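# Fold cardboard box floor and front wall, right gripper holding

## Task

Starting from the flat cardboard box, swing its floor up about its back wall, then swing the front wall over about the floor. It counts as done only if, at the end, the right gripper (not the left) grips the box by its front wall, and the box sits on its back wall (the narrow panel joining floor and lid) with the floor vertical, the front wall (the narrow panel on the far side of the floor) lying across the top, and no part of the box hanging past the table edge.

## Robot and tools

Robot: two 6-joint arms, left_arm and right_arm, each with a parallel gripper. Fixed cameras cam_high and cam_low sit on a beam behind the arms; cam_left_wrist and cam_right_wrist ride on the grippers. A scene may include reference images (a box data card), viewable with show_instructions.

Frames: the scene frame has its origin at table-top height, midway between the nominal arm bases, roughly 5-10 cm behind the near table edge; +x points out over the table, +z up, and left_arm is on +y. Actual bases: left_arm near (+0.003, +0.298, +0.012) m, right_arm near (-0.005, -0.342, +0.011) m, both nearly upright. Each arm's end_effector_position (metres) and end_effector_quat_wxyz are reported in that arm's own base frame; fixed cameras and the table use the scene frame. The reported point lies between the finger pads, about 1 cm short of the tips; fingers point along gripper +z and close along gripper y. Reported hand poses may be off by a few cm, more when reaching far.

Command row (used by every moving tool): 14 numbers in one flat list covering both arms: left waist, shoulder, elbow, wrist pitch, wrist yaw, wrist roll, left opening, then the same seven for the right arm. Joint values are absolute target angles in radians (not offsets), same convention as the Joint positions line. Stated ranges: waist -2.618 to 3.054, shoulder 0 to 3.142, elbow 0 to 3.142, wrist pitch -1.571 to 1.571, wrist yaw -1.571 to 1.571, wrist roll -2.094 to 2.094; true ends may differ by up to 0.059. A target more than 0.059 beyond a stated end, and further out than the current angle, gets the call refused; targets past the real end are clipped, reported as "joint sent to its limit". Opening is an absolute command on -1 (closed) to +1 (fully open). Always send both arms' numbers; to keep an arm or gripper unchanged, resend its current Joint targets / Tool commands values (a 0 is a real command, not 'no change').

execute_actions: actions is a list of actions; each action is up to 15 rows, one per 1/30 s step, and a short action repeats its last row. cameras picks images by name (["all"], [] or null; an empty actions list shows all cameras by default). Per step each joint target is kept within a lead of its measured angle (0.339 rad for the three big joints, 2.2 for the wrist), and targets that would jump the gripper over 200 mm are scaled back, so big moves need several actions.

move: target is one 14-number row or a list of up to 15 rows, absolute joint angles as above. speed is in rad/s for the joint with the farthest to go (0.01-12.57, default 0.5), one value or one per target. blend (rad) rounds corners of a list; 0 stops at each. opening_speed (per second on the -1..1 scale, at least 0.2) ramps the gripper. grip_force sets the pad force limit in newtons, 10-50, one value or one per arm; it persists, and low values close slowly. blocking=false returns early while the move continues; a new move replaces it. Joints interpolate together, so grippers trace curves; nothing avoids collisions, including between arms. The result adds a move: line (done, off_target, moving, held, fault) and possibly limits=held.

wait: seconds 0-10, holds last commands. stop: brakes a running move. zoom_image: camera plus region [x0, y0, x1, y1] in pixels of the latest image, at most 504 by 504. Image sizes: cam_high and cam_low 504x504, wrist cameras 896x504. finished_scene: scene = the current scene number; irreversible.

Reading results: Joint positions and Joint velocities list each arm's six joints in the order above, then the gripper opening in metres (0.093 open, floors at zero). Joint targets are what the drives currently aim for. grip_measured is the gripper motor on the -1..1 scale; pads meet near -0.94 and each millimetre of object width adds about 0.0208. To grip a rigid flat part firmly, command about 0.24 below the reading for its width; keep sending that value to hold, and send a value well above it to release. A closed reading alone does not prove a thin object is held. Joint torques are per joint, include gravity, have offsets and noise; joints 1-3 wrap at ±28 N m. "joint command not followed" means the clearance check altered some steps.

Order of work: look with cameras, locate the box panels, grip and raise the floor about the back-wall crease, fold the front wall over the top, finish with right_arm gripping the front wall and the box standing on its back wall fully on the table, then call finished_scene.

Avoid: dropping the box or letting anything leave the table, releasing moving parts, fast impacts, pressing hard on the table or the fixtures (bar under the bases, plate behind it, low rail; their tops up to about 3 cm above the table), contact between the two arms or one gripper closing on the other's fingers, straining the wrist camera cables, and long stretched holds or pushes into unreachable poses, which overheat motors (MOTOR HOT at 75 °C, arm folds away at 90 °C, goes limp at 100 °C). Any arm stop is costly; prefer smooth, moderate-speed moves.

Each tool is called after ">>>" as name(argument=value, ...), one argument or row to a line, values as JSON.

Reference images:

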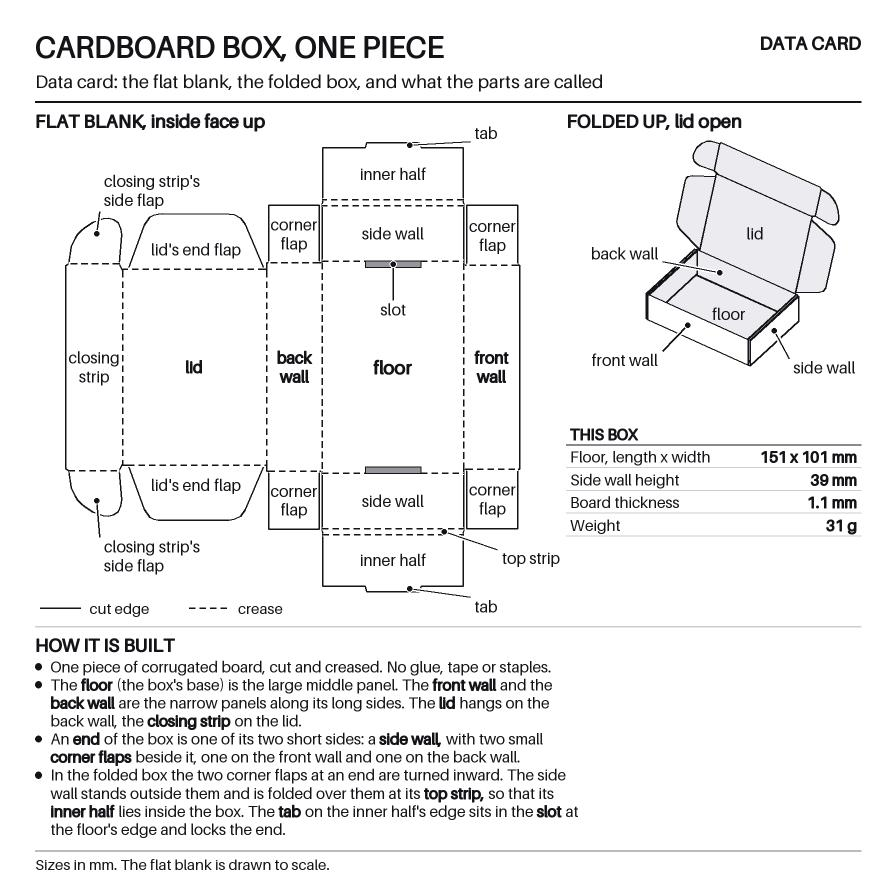

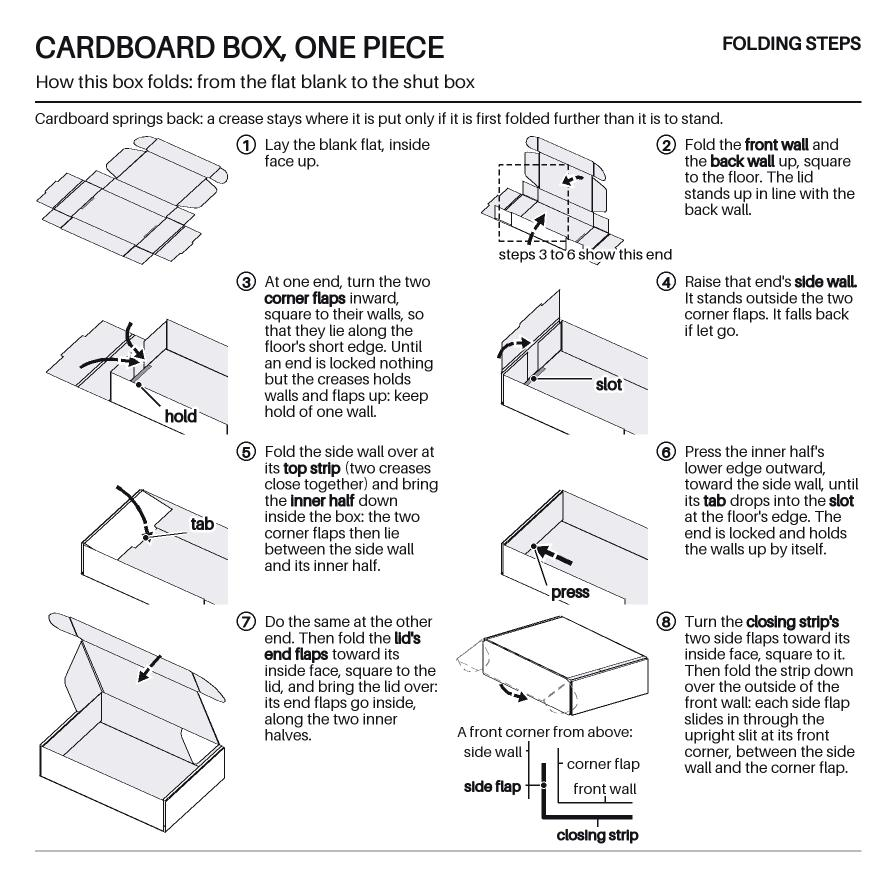

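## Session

>>> execute_actions(
  actions=[],
)

>>> zoom_image(
  camera="cam_high",
  region=[140, 180, 400, 440],
)

>>> zoom_image(
  camera="cam_low",
  region=[220, 240, 420, 340],
)

Scene clock: 0.00 s.
left_arm: end_effector_position=(+0.3780, +0.0030, +0.3952) grip_measured=+1.000 end_effector_quat_wxyz=(+0.700, -0.005, +0.714, +0.002) | right_arm: end_effector_position=(+0.3778, -0.0032, +0.3955) grip_measured=+1.000 end_effector_quat_wxyz=(+0.701, +0.002, +0.713, -0.006)
Joint positions: left_arm=[0.006 1.055 1.041 -0.005 -0.004 -0.004 0.093] | right_arm=[-0.006 1.055 1.041 -0.004 0.004 -0.005 0.093]
Joint velocities: within noise
Joint torques (N m): no reading
Motor temperatures (°C): left_arm=[21 25 24 22 23 22 20] | right_arm=[21 32 27 23 22 22 21]
Heat: left arm: 25 °C; right arm: 32 °C.
Joint targets: left_arm=[0.005 1.056 1.049 -0.011 -0.003 -0.004] | right_arm=[-0.005 1.048 1.053 -0.002 0.003 -0.005]
Tool commands: left_gripper/opening=+1.0 right_gripper/opening=+1.0

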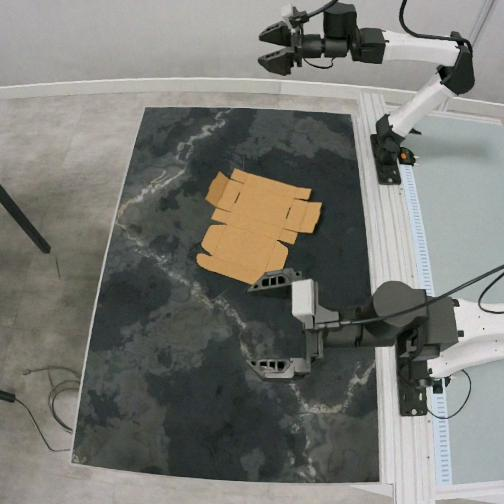

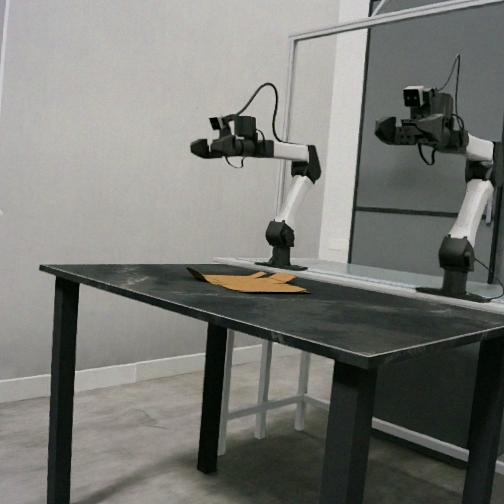

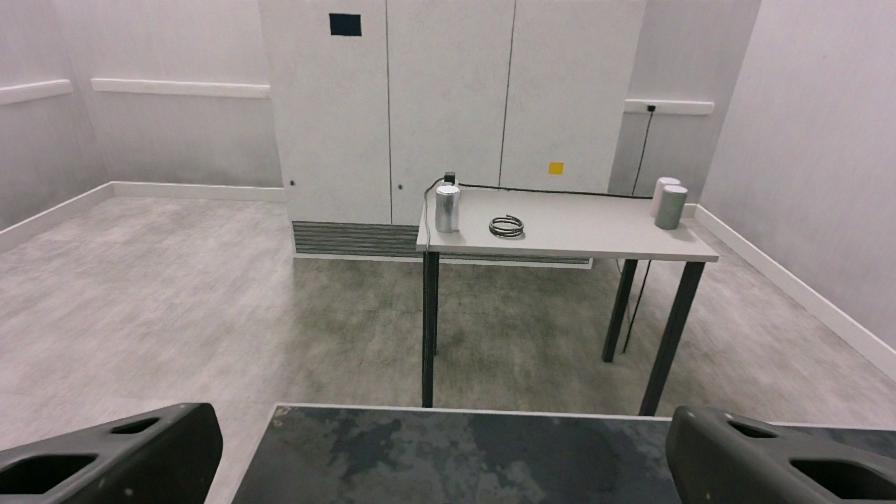

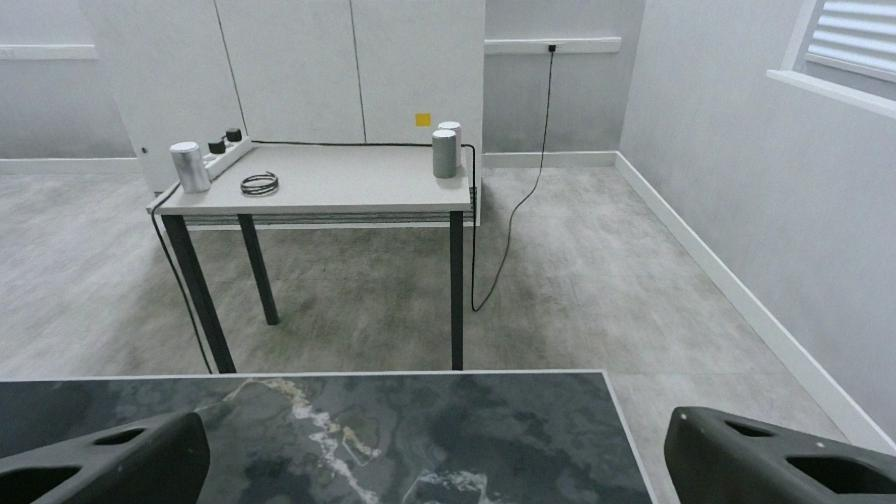

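Scaled by 1.938 from the camera's 504x504 image, which has a finer 720x720 frame.

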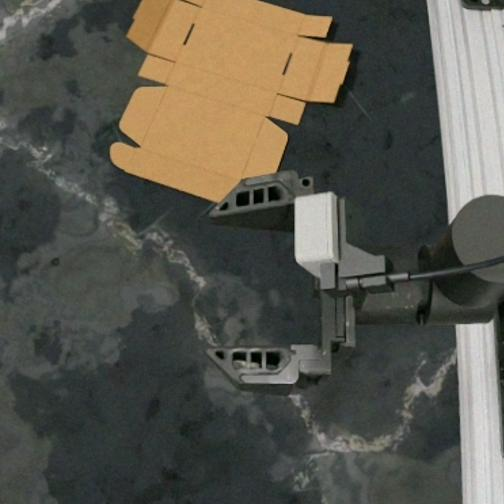

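Scaled by 2.520 from the camera's 504x504 image, which has a finer 720x720 frame.

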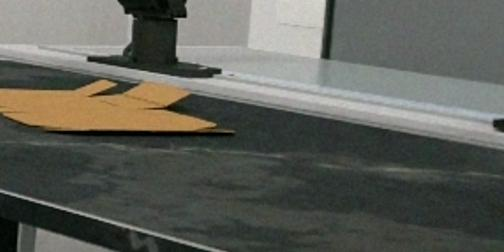

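>>> move(
  target=[-0.54, 2.085, 1.50, -0.44, 0, -1.57, -0.9, 0.12, 1.58, 0.74, -0.04, -0.43, 0.60, -0.35],
  speed=1.2,
  cameras=["all"],
)

Scene clock: 22.60 s.
left_arm: end_effector_position=(+0.4363, -0.2653, +0.0452) grip_measured=-0.898 end_effector_quat_wxyz=(+0.133, -0.464, +0.843, -0.237) | right_arm: end_effector_position=(+0.3732, +0.1098, +0.0706) grip_measured=-0.348 end_effector_quat_wxyz=(+0.263, +0.150, +0.904, +0.302)
Joint positions: left_arm=[-0.545 2.081 1.468 -0.407 0.005 -1.552 0.002] | right_arm=[0.112 1.565 0.748 -0.018 -0.413 0.601 0.028]
Joint torques (N m): left_arm=[0.17 -11.12 9.22 1.01 -0.02 -0.06] | right_arm=[1.35 -7.09 5.57 1.4 -0.29 0.04]
Motor temperatures (°C): left_arm=[21 25 28 27 23 22 20] | right_arm=[21 32 31 30 22 22 21]
Heat: left arm: 28 °C; right arm: 32 °C.
Joint targets: left_arm=[-0.541 2.086 1.499 -0.439 0.009 -1.570] | right_arm=[0.120 1.580 0.740 -0.040 -0.430 0.609]
move: done

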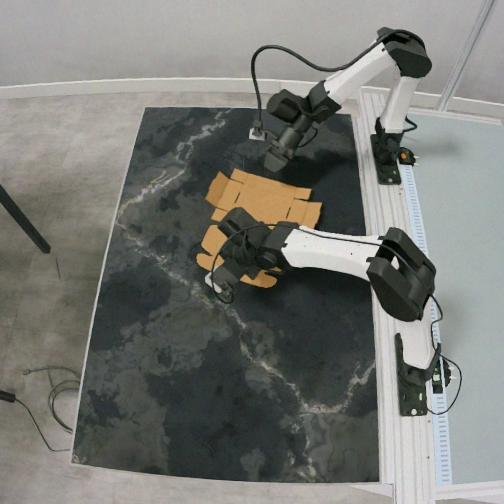

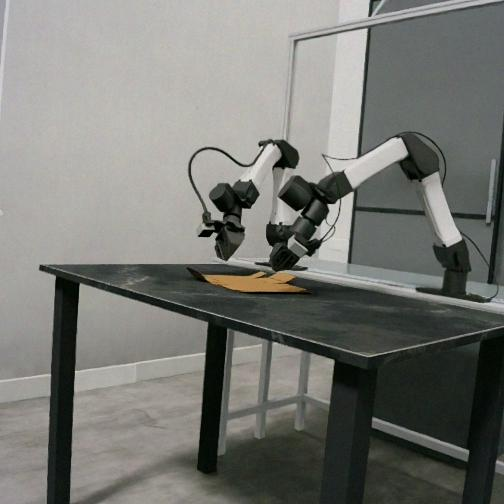

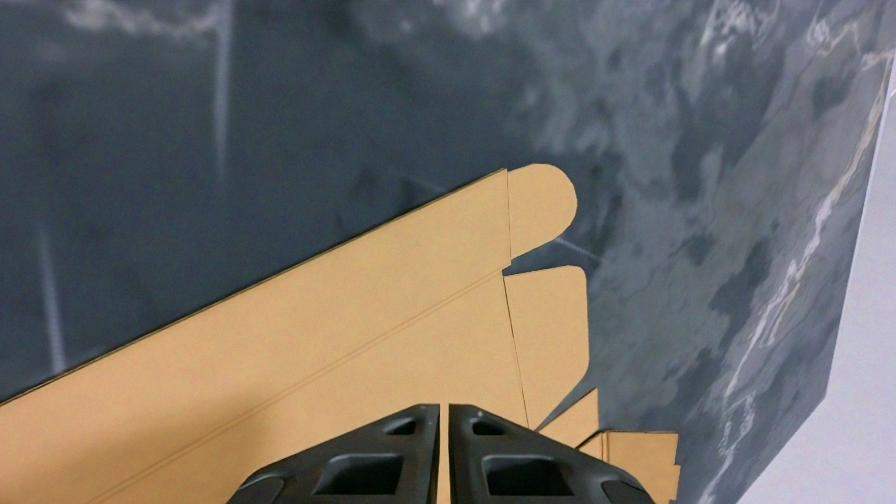

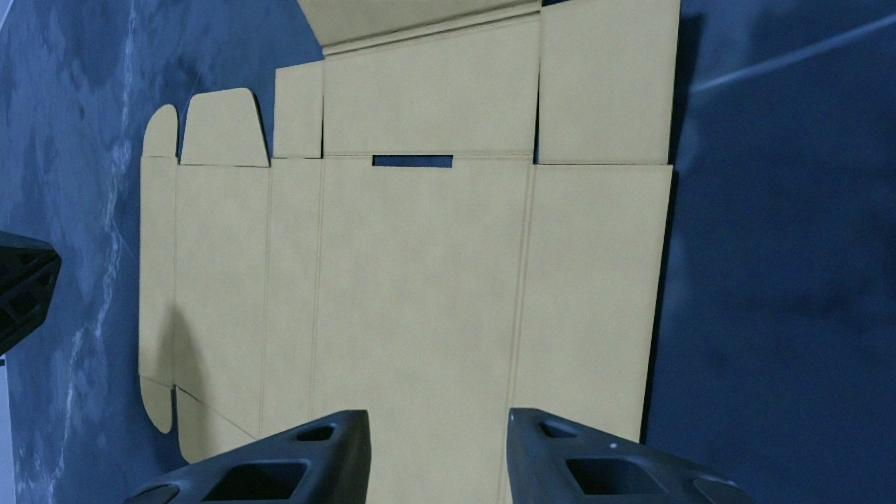

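>>> move(
  target=[
    [-0.63, 2.195, 1.535, -0.385, 0, -1.57, -0.9, 0.067, 1.535, 0.617, 0.0, -0.40, 0.65, -0.35],
    [-0.63, 2.265, 1.47, -0.25, 0, -1.57, -0.9, 0.067, 1.585, 0.585, 0.08, -0.40, 0.65, -0.35],
  ],
  speed=[0.6, 0.12],
  cameras=["cam_left_wrist", "cam_right_wrist", "cam_low"],
)

>>> zoom_image(
  camera="cam_low",
  region=[170, 235, 320, 310],
)

Scene clock: 40.53 s.
left_arm: end_effector_position=(+0.4256, -0.3188, -0.0073) grip_measured=-0.898 end_effector_quat_wxyz=(+0.123, -0.423, +0.864, -0.245) | right_arm: end_effector_position=(+0.3397, +0.0916, +0.0282) grip_measured=-0.348 end_effector_quat_wxyz=(+0.226, +0.199, +0.908, +0.291)
Joint positions: left_arm=[-0.641 2.238 1.492 -0.271 0.005 -1.553 0.002] | right_arm=[0.07 1.565 0.598 0.048 -0.413 0.642 0.028]
Joint torques (N m): left_arm=[0.39 -9.96 4.72 1.53 -0.1 -0.09] | right_arm=[0.23 -5.81 4.62 1.87 0.02 0.03]
Motor temperatures (°C): left_arm=[21 31 31 25 23 22 20] | right_arm=[21 33 32 28 22 22 21]
Heat: left arm: 31 °C; right arm: 33 °C.
Joint targets: left_arm=[-0.636 2.265 1.471 -0.250 0.000 -1.571] | right_arm=[0.067 1.585 0.585 0.079 -0.400 0.650]
move: done
Images, in order (width x height): cam_low 504x504, cam_left_wrist 896x504, cam_right_wrist 896x504.

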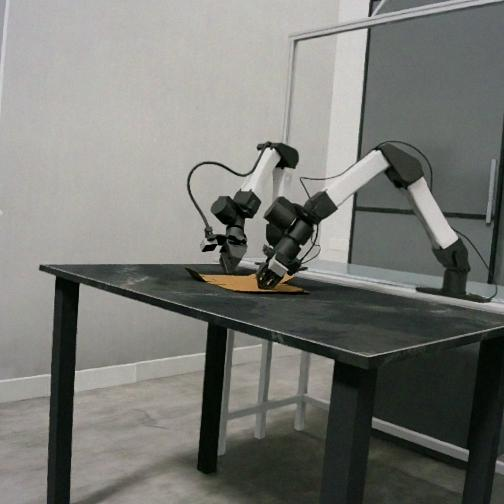

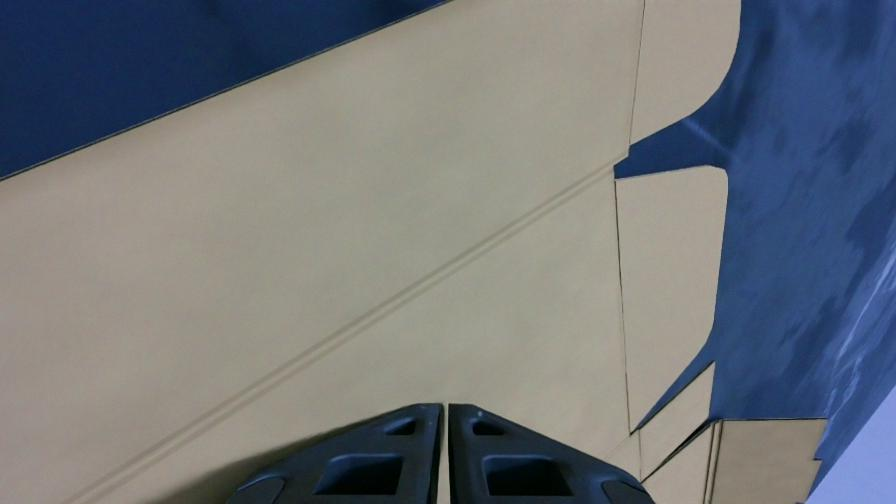

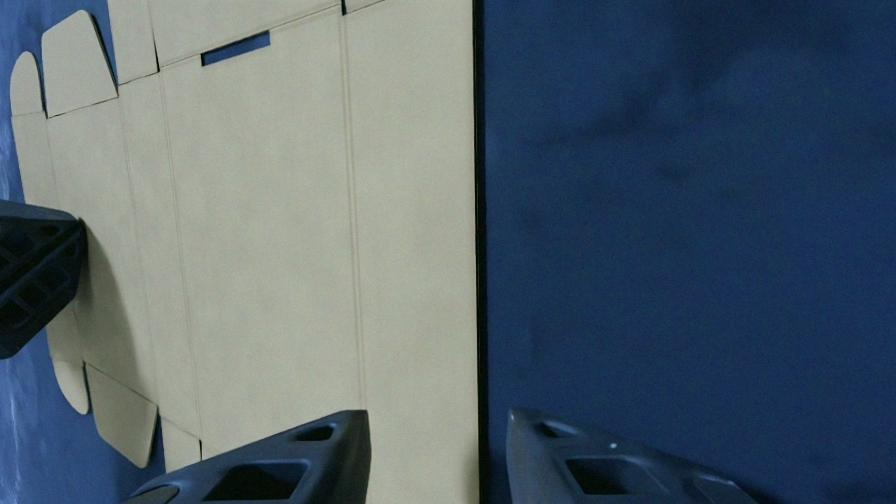

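Scaled by 3.360 from the camera's 504x504 image, which has a finer 720x720 frame.

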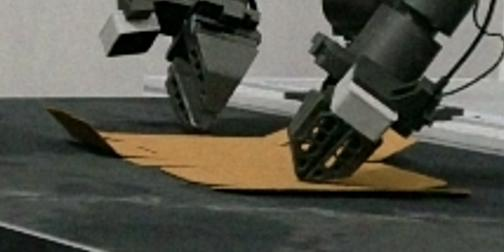

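>>> move(
  target=[-0.63, 2.305, 1.44, -0.19, 0, -1.57, -0.9, 0.067, 1.604, 0.573, 0.111, -0.40, 0.65, -0.35],
  speed=0.12,
  cameras=["cam_left_wrist", "cam_right_wrist"],
)

>>> zoom_image(
  camera="cam_right_wrist",
  region=[300, 200, 700, 504],
)

Scene clock: 42.77 s.
left_arm: end_effector_position=(+0.4365, -0.3270, -0.0086) grip_measured=-0.898 end_effector_quat_wxyz=(+0.138, -0.418, +0.854, -0.276) | right_arm: end_effector_position=(+0.3412, +0.0918, +0.0250) grip_measured=-0.348 end_effector_quat_wxyz=(+0.229, +0.198, +0.907, +0.292)
Joint positions: left_arm=[-0.641 2.256 1.474 -0.162 0.005 -1.553 0.002] | right_arm=[0.07 1.581 0.59 0.078 -0.413 0.644 0.028]
Joint torques (N m): left_arm=[0.55 -8.1 3.73 1.18 -0.08 -0.06] | right_arm=[0.24 -5.46 4.3 1.85 0.02 0.03]
Heat: left arm: 31 °C; right arm: 33 °C.
Joint targets: left_arm=[-0.633 2.305 1.439 -0.190 0.000 -1.570] | right_arm=[0.067 1.604 0.574 0.111 -0.400 0.651]
move: off_target (left_arm); left_arm: the shoulder is farthest, 0.049 rad from its target
Images, in order (width x height): cam_left_wrist 896x504, cam_right_wrist 896x504.

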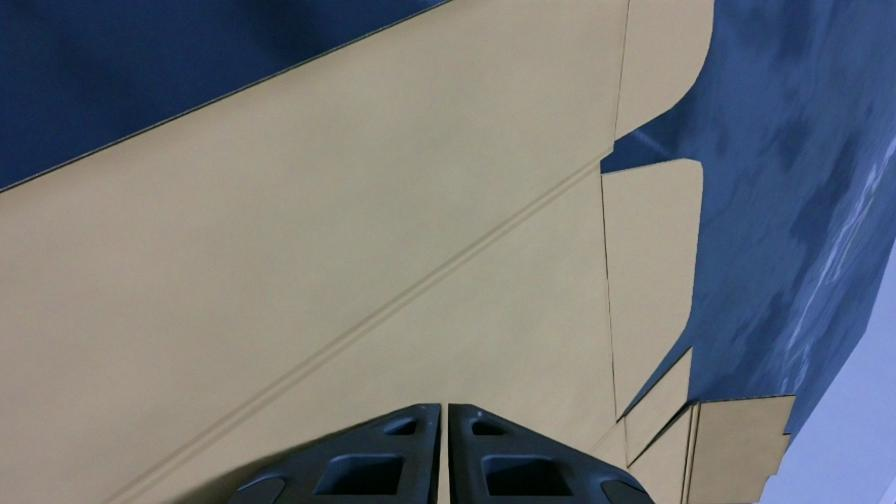

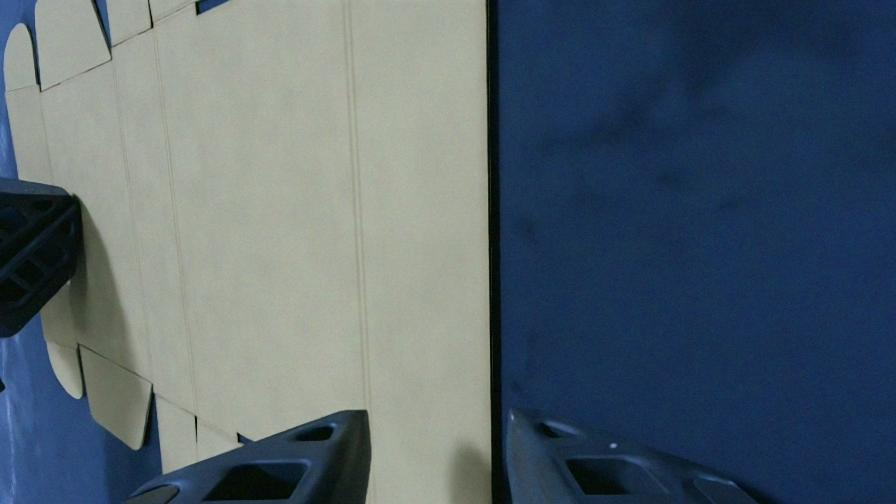

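Scaled by 1.260 from the camera's 896x504 image, which has a finer 1280x720 frame.

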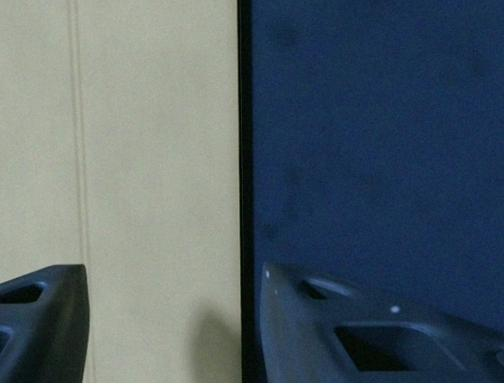

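>>> move(
  target=[
    [-0.63, 2.305, 1.44, -0.19, 0, -1.57, -0.9, 0.067, 1.617, 0.565, 0.132, -0.40, 0.65, -0.35],
    [-0.63, 2.305, 1.44, -0.19, 0, -1.57, -0.9, 0.121, 1.637, 0.582, 0.152, -0.365, 0.694, -0.35],
  ],
  speed=[0.12, 0.08],
  cameras=["cam_right_wrist", "cam_low"],
)

>>> zoom_image(
  camera="cam_right_wrist",
  region=[300, 200, 700, 504],
)

Scene clock: 47.13 s.
left_arm: end_effector_position=(+0.4365, -0.3270, -0.0086) grip_measured=-0.898 end_effector_quat_wxyz=(+0.138, -0.418, +0.854, -0.276) | right_arm: end_effector_position=(+0.3419, +0.0917, +0.0228) grip_measured=-0.348 end_effector_quat_wxyz=(+0.229, +0.216, +0.904, +0.289)
Joint positions: left_arm=[-0.641 2.256 1.474 -0.162 0.005 -1.553 0.002] | right_arm=[0.081 1.584 0.583 0.097 -0.388 0.687 0.028]
Joint torques (N m): left_arm=[0.61 -8.14 3.79 1.18 -0.07 -0.05] | right_arm=[4.22 -2.59 5.44 2.17 0.15 0.03]
Heat: left arm: 31 °C; right arm: 33 °C.
Joint targets: left_arm=[-0.632 2.305 1.440 -0.190 0.000 -1.570] | right_arm=[0.120 1.636 0.582 0.152 -0.364 0.693]
move: off_target (left_arm, right_arm); left_arm: the shoulder is farthest, 0.049 rad from its target; right_arm: the wrist pitch is farthest, 0.055 rad from its target
Images, in order (width x height): cam_low 504x504, cam_right_wrist 896x504.

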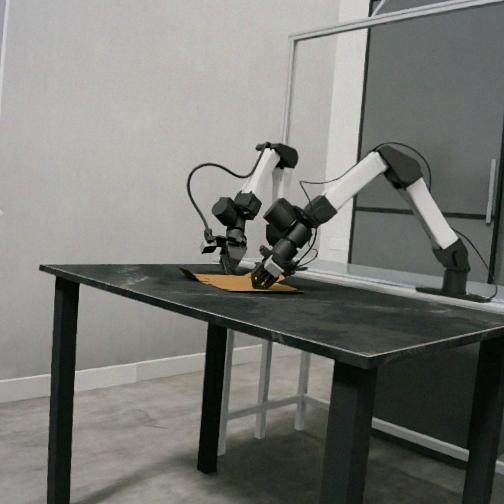

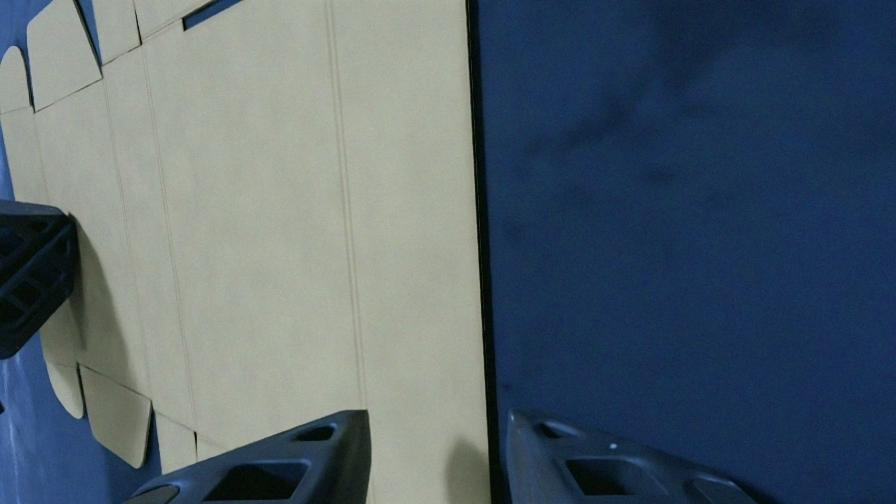

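Scaled by 1.260 from the camera's 896x504 image, which has a finer 1280x720 frame.

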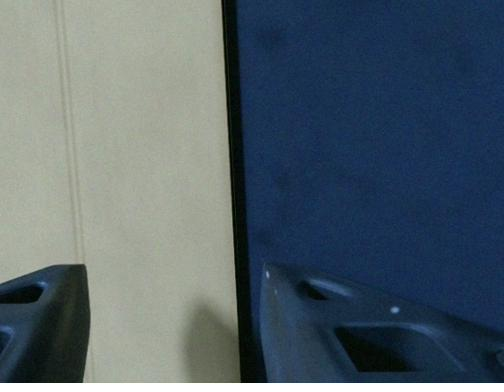

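>>> move(
  target=[
    [-0.63, 2.305, 1.44, -0.19, 0, -1.57, -0.9, 0.130, 1.618, 0.583, 0.112, -0.36, 0.70, -0.35],
  ],
  speed=0.08,
  cameras=["cam_right_wrist"],
)

>>> zoom_image(
  camera="cam_right_wrist",
  region=[300, 200, 700, 504],
)

Scene clock: 49.37 s.
left_arm: end_effector_position=(+0.4365, -0.3270, -0.0086) grip_measured=-0.898 end_effector_quat_wxyz=(+0.138, -0.418, +0.854, -0.276) | right_arm: end_effector_position=(+0.3422, +0.0926, +0.0234) grip_measured=-0.348 end_effector_quat_wxyz=(+0.233, +0.217, +0.904, +0.284)
Joint positions: left_arm=[-0.641 2.256 1.474 -0.162 0.005 -1.553 0.002] | right_arm=[0.092 1.579 0.583 0.097 -0.37 0.693 0.028]
Joint torques (N m): left_arm=[0.73 -8.13 3.77 1.2 -0.09 -0.08] | right_arm=[4.19 -3.92 5.57 1.72 0.01 0]
Heat: left arm: 31 °C; right arm: 33 °C.
Joint targets: left_arm=[-0.630 2.305 1.440 -0.190 0.000 -1.570] | right_arm=[0.131 1.618 0.583 0.112 -0.360 0.700]
move: off_target (left_arm, right_arm); left_arm: the shoulder is farthest, 0.049 rad from its target; right_arm: the shoulder is farthest, 0.039 rad from its target
Images, in order (width x height): cam_right_wrist 896x504.

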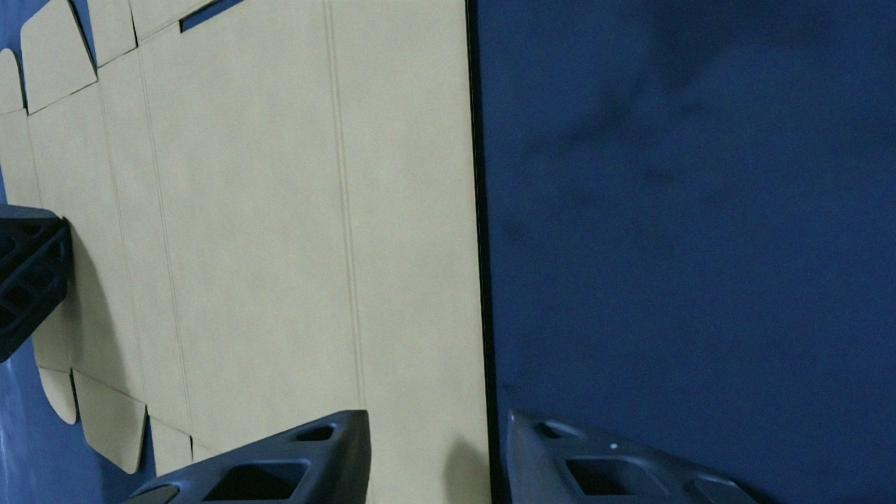

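Scaled by 1.260 from the camera's 896x504 image, which has a finer 1280x720 frame.

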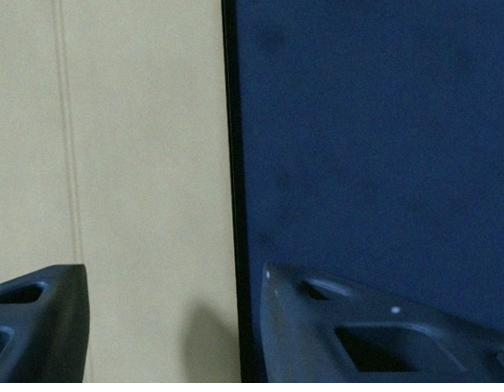

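>>> move(
  target=[
    [-0.63, 2.305, 1.44, -0.19, 0, -1.57, -0.9, 0.155, 1.618, 0.60, 0.10, -0.35, 0.715, -0.35],
  ],
  speed=0.1,
  cameras=["cam_right_wrist"],
)

>>> zoom_image(
  camera="cam_right_wrist",
  region=[300, 200, 700, 504],
)

Scene clock: 51.77 s.
left_arm: end_effector_position=(+0.4383, -0.3262, -0.0085) grip_measured=-0.898 end_effector_quat_wxyz=(+0.140, -0.419, +0.853, -0.277) | right_arm: end_effector_position=(+0.3432, +0.0985, +0.0230) grip_measured=-0.348 end_effector_quat_wxyz=(+0.236, +0.213, +0.907, +0.275)
Joint positions: left_arm=[-0.638 2.258 1.474 -0.156 0.005 -1.553 0.002] | right_arm=[0.124 1.582 0.589 0.098 -0.335 0.704 0.028]
Joint torques (N m): left_arm=[0.54 -8.25 3.73 1.13 -0.11 -0.06] | right_arm=[3.41 -4.23 6.41 1.59 -0.23 0.07]
Heat: left arm: 31 °C; right arm: 33 °C.
Joint targets: left_arm=[-0.630 2.305 1.440 -0.189 0.000 -1.570] | right_arm=[0.154 1.619 0.599 0.100 -0.349 0.716]
move: off_target (left_arm, right_arm); left_arm: the shoulder is farthest, 0.047 rad from its target; right_arm: the shoulder is farthest, 0.036 rad from its target
Images, in order (width x height): cam_right_wrist 896x504.

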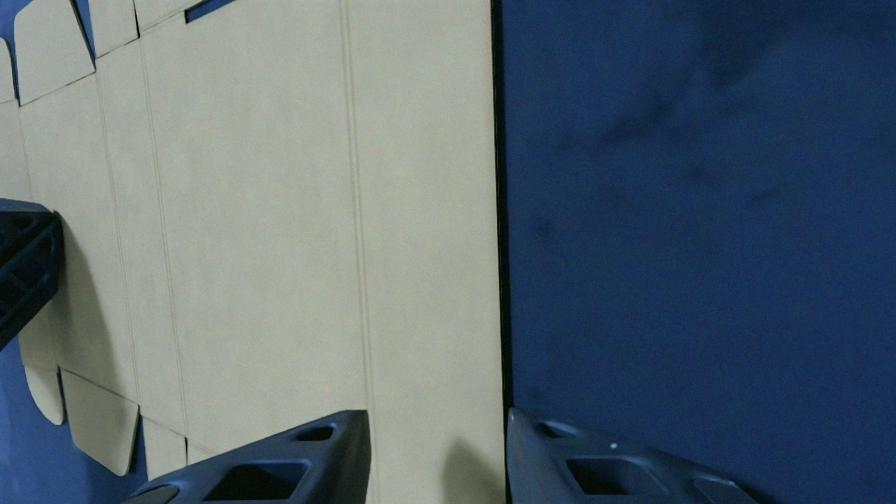

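Scaled by 1.260 from the camera's 896x504 image, which has a finer 1280x720 frame.

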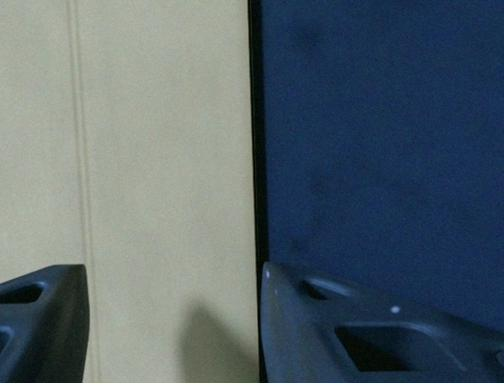

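>>> move(
  target=[
    [-0.63, 2.305, 1.44, -0.19, 0, -1.57, -0.9, 0.185, 1.625, 0.61, 0.105, -0.33, 0.735, -0.35],
    [-0.63, 2.305, 1.44, -0.19, 0, -1.57, -0.9, 0.192, 1.52, 0.64, 0.005, -0.33, 0.738, -0.35],
  ],
  speed=[0.08, 0.08],
  cameras=["cam_right_wrist", "cam_low"],
)

>>> zoom_image(
  camera="cam_low",
  region=[170, 235, 320, 310],
)

Scene clock: 56.33 s.
left_arm: end_effector_position=(+0.4447, -0.3205, -0.0086) grip_measured=-0.898 end_effector_quat_wxyz=(+0.144, -0.425, +0.849, -0.279) | right_arm: end_effector_position=(+0.3376, +0.1134, +0.0299) grip_measured=-0.348 end_effector_quat_wxyz=(+0.226, +0.205, +0.913, +0.271)
Joint positions: left_arm=[-0.623 2.261 1.474 -0.145 0.005 -1.553 0.002] | right_arm=[0.181 1.553 0.612 0.034 -0.307 0.728 0.028]
Joint torques (N m): left_arm=[0.27 -8.49 3.74 1.07 -0.09 -0.07] | right_arm=[1.59 -11.1 7.94 1.24 -0.3 0.04]
Heat: left arm: 31 °C; right arm: 34 °C.
Joint targets: left_arm=[-0.618 2.305 1.440 -0.189 0.000 -1.570] | right_arm=[0.192 1.520 0.640 0.005 -0.330 0.737]
move: off_target (left_arm); left_arm: the wrist pitch is farthest, 0.045 rad from its target
Images, in order (width x height): cam_low 504x504, cam_right_wrist 896x504.

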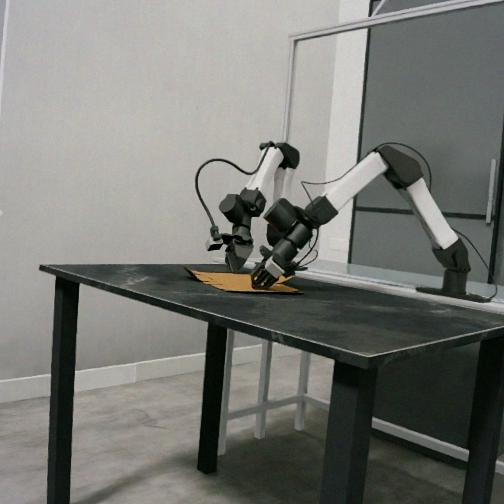

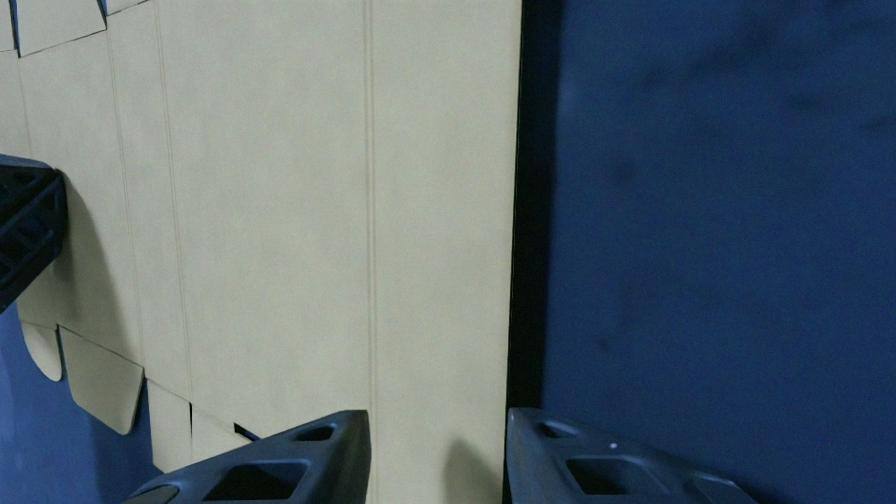

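Scaled by 3.360 from the camera's 504x504 image, which has a finer 720x720 frame.

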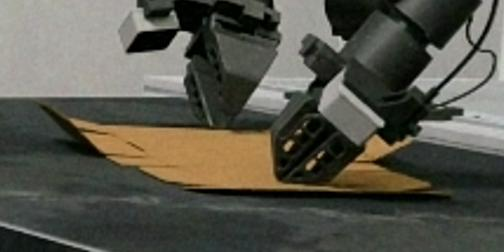

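>>> move(
  target=[
    [-0.63, 2.305, 1.44, -0.19, 0, -1.57, -0.9, 0.221, 1.467, 0.689, -0.09, -0.311, 0.762, -0.35],
    [-0.63, 2.305, 1.44, -0.19, 0, -1.57, -0.9, 0.238, 1.552, 0.70, -0.03, -0.30, 0.775, -0.35],
  ],
  speed=[0.12, 0.12],
  cameras=["cam_right_wrist", "cam_low"],
)

>>> zoom_image(
  camera="cam_low",
  region=[170, 235, 320, 310],
)

>>> zoom_image(
  camera="cam_right_wrist",
  region=[300, 200, 700, 504],
)

Scene clock: 61.07 s.
left_arm: end_effector_position=(+0.4447, -0.3205, -0.0086) grip_measured=-0.898 end_effector_quat_wxyz=(+0.144, -0.425, +0.849, -0.279) | right_arm: end_effector_position=(+0.3357, +0.1313, +0.0433) grip_measured=-0.348 end_effector_quat_wxyz=(+0.206, +0.201, +0.916, +0.279)
Joint positions: left_arm=[-0.623 2.261 1.474 -0.145 0.005 -1.553 0.002] | right_arm=[0.23 1.535 0.671 -0.06 -0.31 0.767 0.028]
Joint torques (N m): left_arm=[-0.72 -8.59 3.77 1.04 -0.08 -0.05] | right_arm=[1.42 -6.17 8.23 1.85 0.04 0.05]
Heat: left arm: 32 °C; right arm: 34 °C.
Joint targets: left_arm=[-0.630 2.305 1.440 -0.190 0.000 -1.570] | right_arm=[0.239 1.552 0.700 -0.031 -0.300 0.776]
move: off_target (left_arm); left_arm: the wrist pitch is farthest, 0.045 rad from its target
Images, in order (width x height): cam_low 504x504, cam_right_wrist 896x504.

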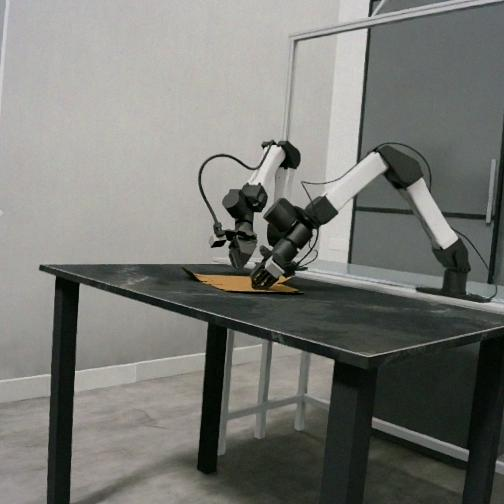

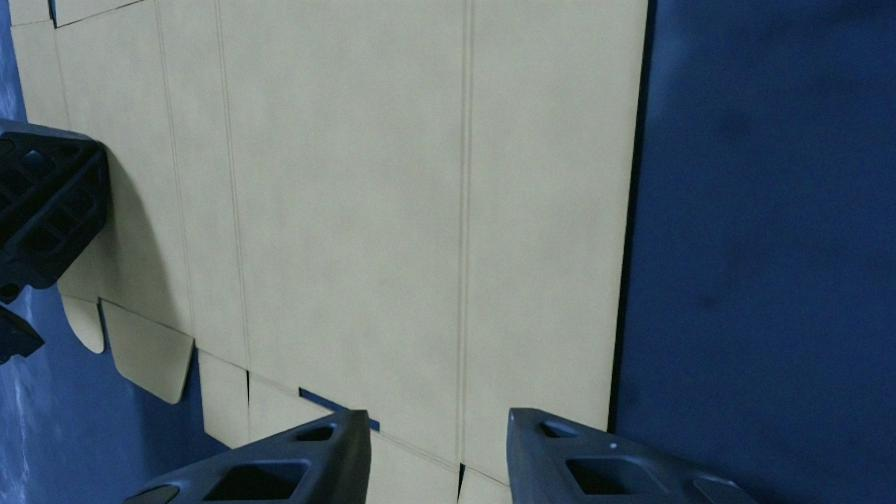

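Scaled by 3.360 from the camera's 504x504 image, which has a finer 720x720 frame.

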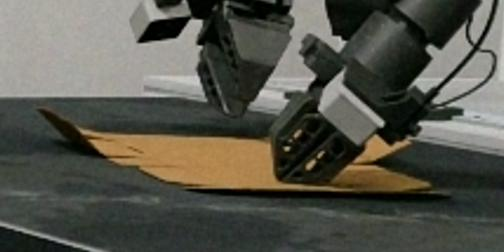

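Scaled by 1.260 from the camera's 896x504 image, which has a finer 1280x720 frame.

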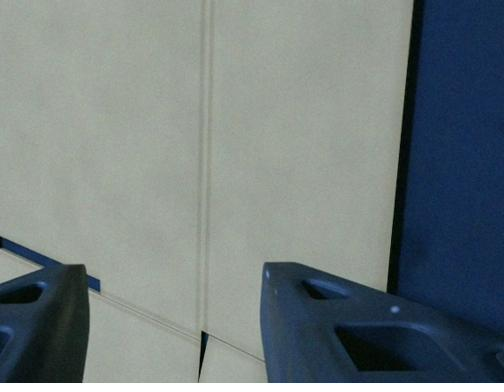

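>>> move(
  target=[
    [-0.63, 2.305, 1.44, -0.19, 0, -1.57, -0.9, 0.23, 1.48, 0.70, -0.13, -0.31, 0.77, -0.35],
    [-0.63, 2.305, 1.44, -0.19, 0, -1.57, -0.9, 0.067, 1.575, 0.665, 0.05, -0.36, 0.70, -0.35],
    [-0.63, 2.305, 1.44, -0.19, 0, -1.57, -0.9, 0.067, 1.655, 0.615, 0.178, -0.36, 0.70, -0.35],
  ],
  speed=[0.4, 0.4, 0.12],
  blend=[0.03, 0, 0],
  cameras=["cam_right_wrist", "cam_left_wrist"],
)

>>> zoom_image(
  camera="cam_right_wrist",
  region=[300, 200, 700, 504],
)

Scene clock: 76.57 s.
left_arm: end_effector_position=(+0.4447, -0.3205, -0.0086) grip_measured=-0.898 end_effector_quat_wxyz=(+0.144, -0.425, +0.849, -0.279) | right_arm: end_effector_position=(+0.3654, +0.0820, +0.0264) grip_measured=-0.348 end_effector_quat_wxyz=(+0.255, +0.237, +0.895, +0.280)
Joint positions: left_arm=[-0.623 2.261 1.474 -0.145 0.005 -1.553 0.002] | right_arm=[0.067 1.633 0.629 0.144 -0.347 0.714 0.028]
Joint torques (N m): left_arm=[-0.77 -8.62 3.81 1.04 -0.09 -0.06] | right_arm=[0.42 -6.19 4.55 1.99 -0.21 -0.17]
Heat: left arm: 33 °C; right arm: 35 °C.
Joint targets: left_arm=[-0.630 2.305 1.440 -0.190 0.000 -1.570] | right_arm=[0.066 1.655 0.616 0.179 -0.360 0.700]
move: off_target (left_arm); left_arm: the wrist pitch is farthest, 0.045 rad from its target
Images, in order (width x height): cam_left_wrist 896x504, cam_right_wrist 896x504.

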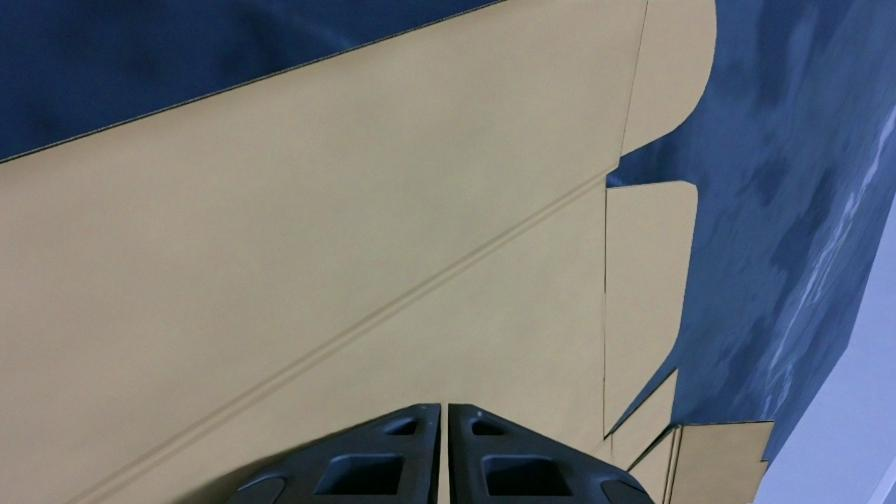

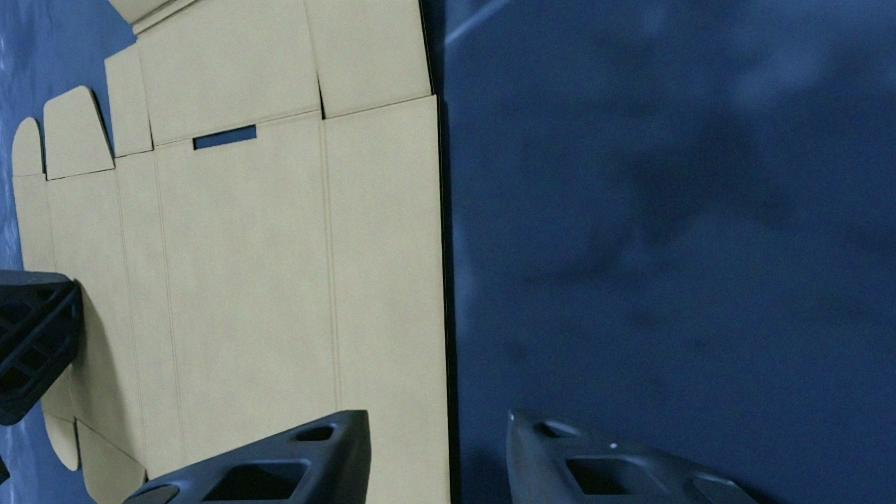

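Scaled by 1.260 from the camera's 896x504 image, which has a finer 1280x720 frame.

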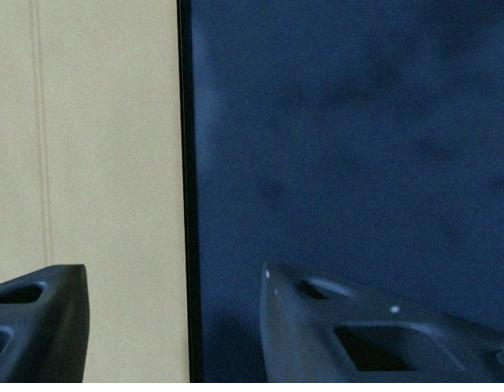

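>>> move(
  target=[
    [-0.63, 2.305, 1.44, -0.19, 0, -1.57, -0.9, 0.067, 1.664, 0.609, 0.188, -0.36, 0.70, -0.35],
    [-0.63, 2.305, 1.44, -0.19, 0, -1.57, -0.9, 0.160, 1.694, 0.645, 0.198, -0.31, 0.757, -0.35],
  ],
  speed=[0.1, 0.1],
  cameras=["cam_right_wrist"],
)

>>> zoom_image(
  camera="cam_right_wrist",
  region=[300, 200, 700, 504],
)

Scene clock: 81.13 s.
left_arm: end_effector_position=(+0.4447, -0.3205, -0.0086) grip_measured=-0.898 end_effector_quat_wxyz=(+0.144, -0.425, +0.849, -0.279) | right_arm: end_effector_position=(+0.3693, +0.0982, +0.0252) grip_measured=-0.348 end_effector_quat_wxyz=(+0.265, +0.228, +0.894, +0.280)
Joint positions: left_arm=[-0.623 2.261 1.474 -0.145 0.005 -1.553 0.002] | right_arm=[0.127 1.654 0.629 0.197 -0.306 0.745 0.028]
Joint torques (N m): left_arm=[-0.8 -8.59 3.79 1.04 -0.1 -0.07] | right_arm=[3.64 -4.72 6.78 1.68 -0.12 0.08]
Heat: left arm: 33 °C; right arm: 35 °C.
Joint targets: left_arm=[-0.630 2.305 1.440 -0.190 0.000 -1.570] | right_arm=[0.160 1.693 0.645 0.198 -0.310 0.757]
move: off_target (left_arm, right_arm); left_arm: the wrist pitch is farthest, 0.045 rad from its target; right_arm: the shoulder is farthest, 0.040 rad from its target
Images, in order (width x height): cam_right_wrist 896x504.

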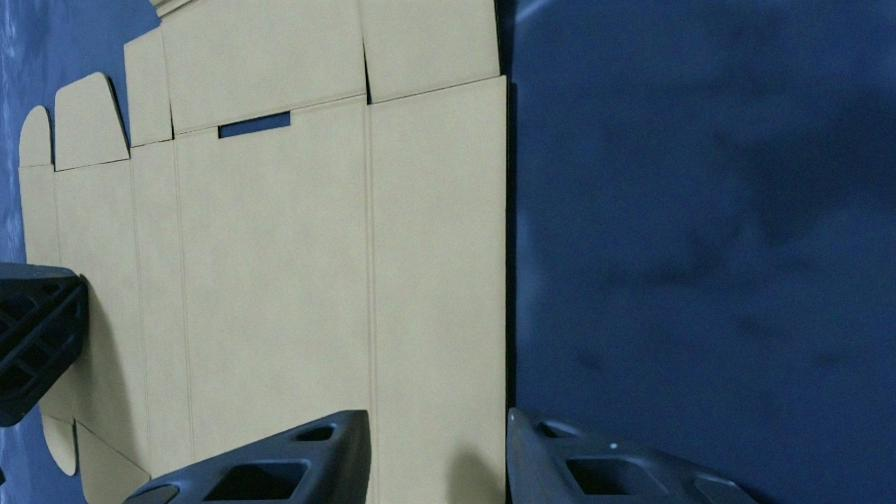

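Scaled by 1.260 from the camera's 896x504 image, which has a finer 1280x720 frame.

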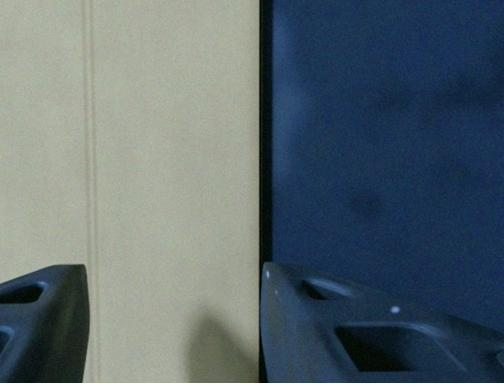

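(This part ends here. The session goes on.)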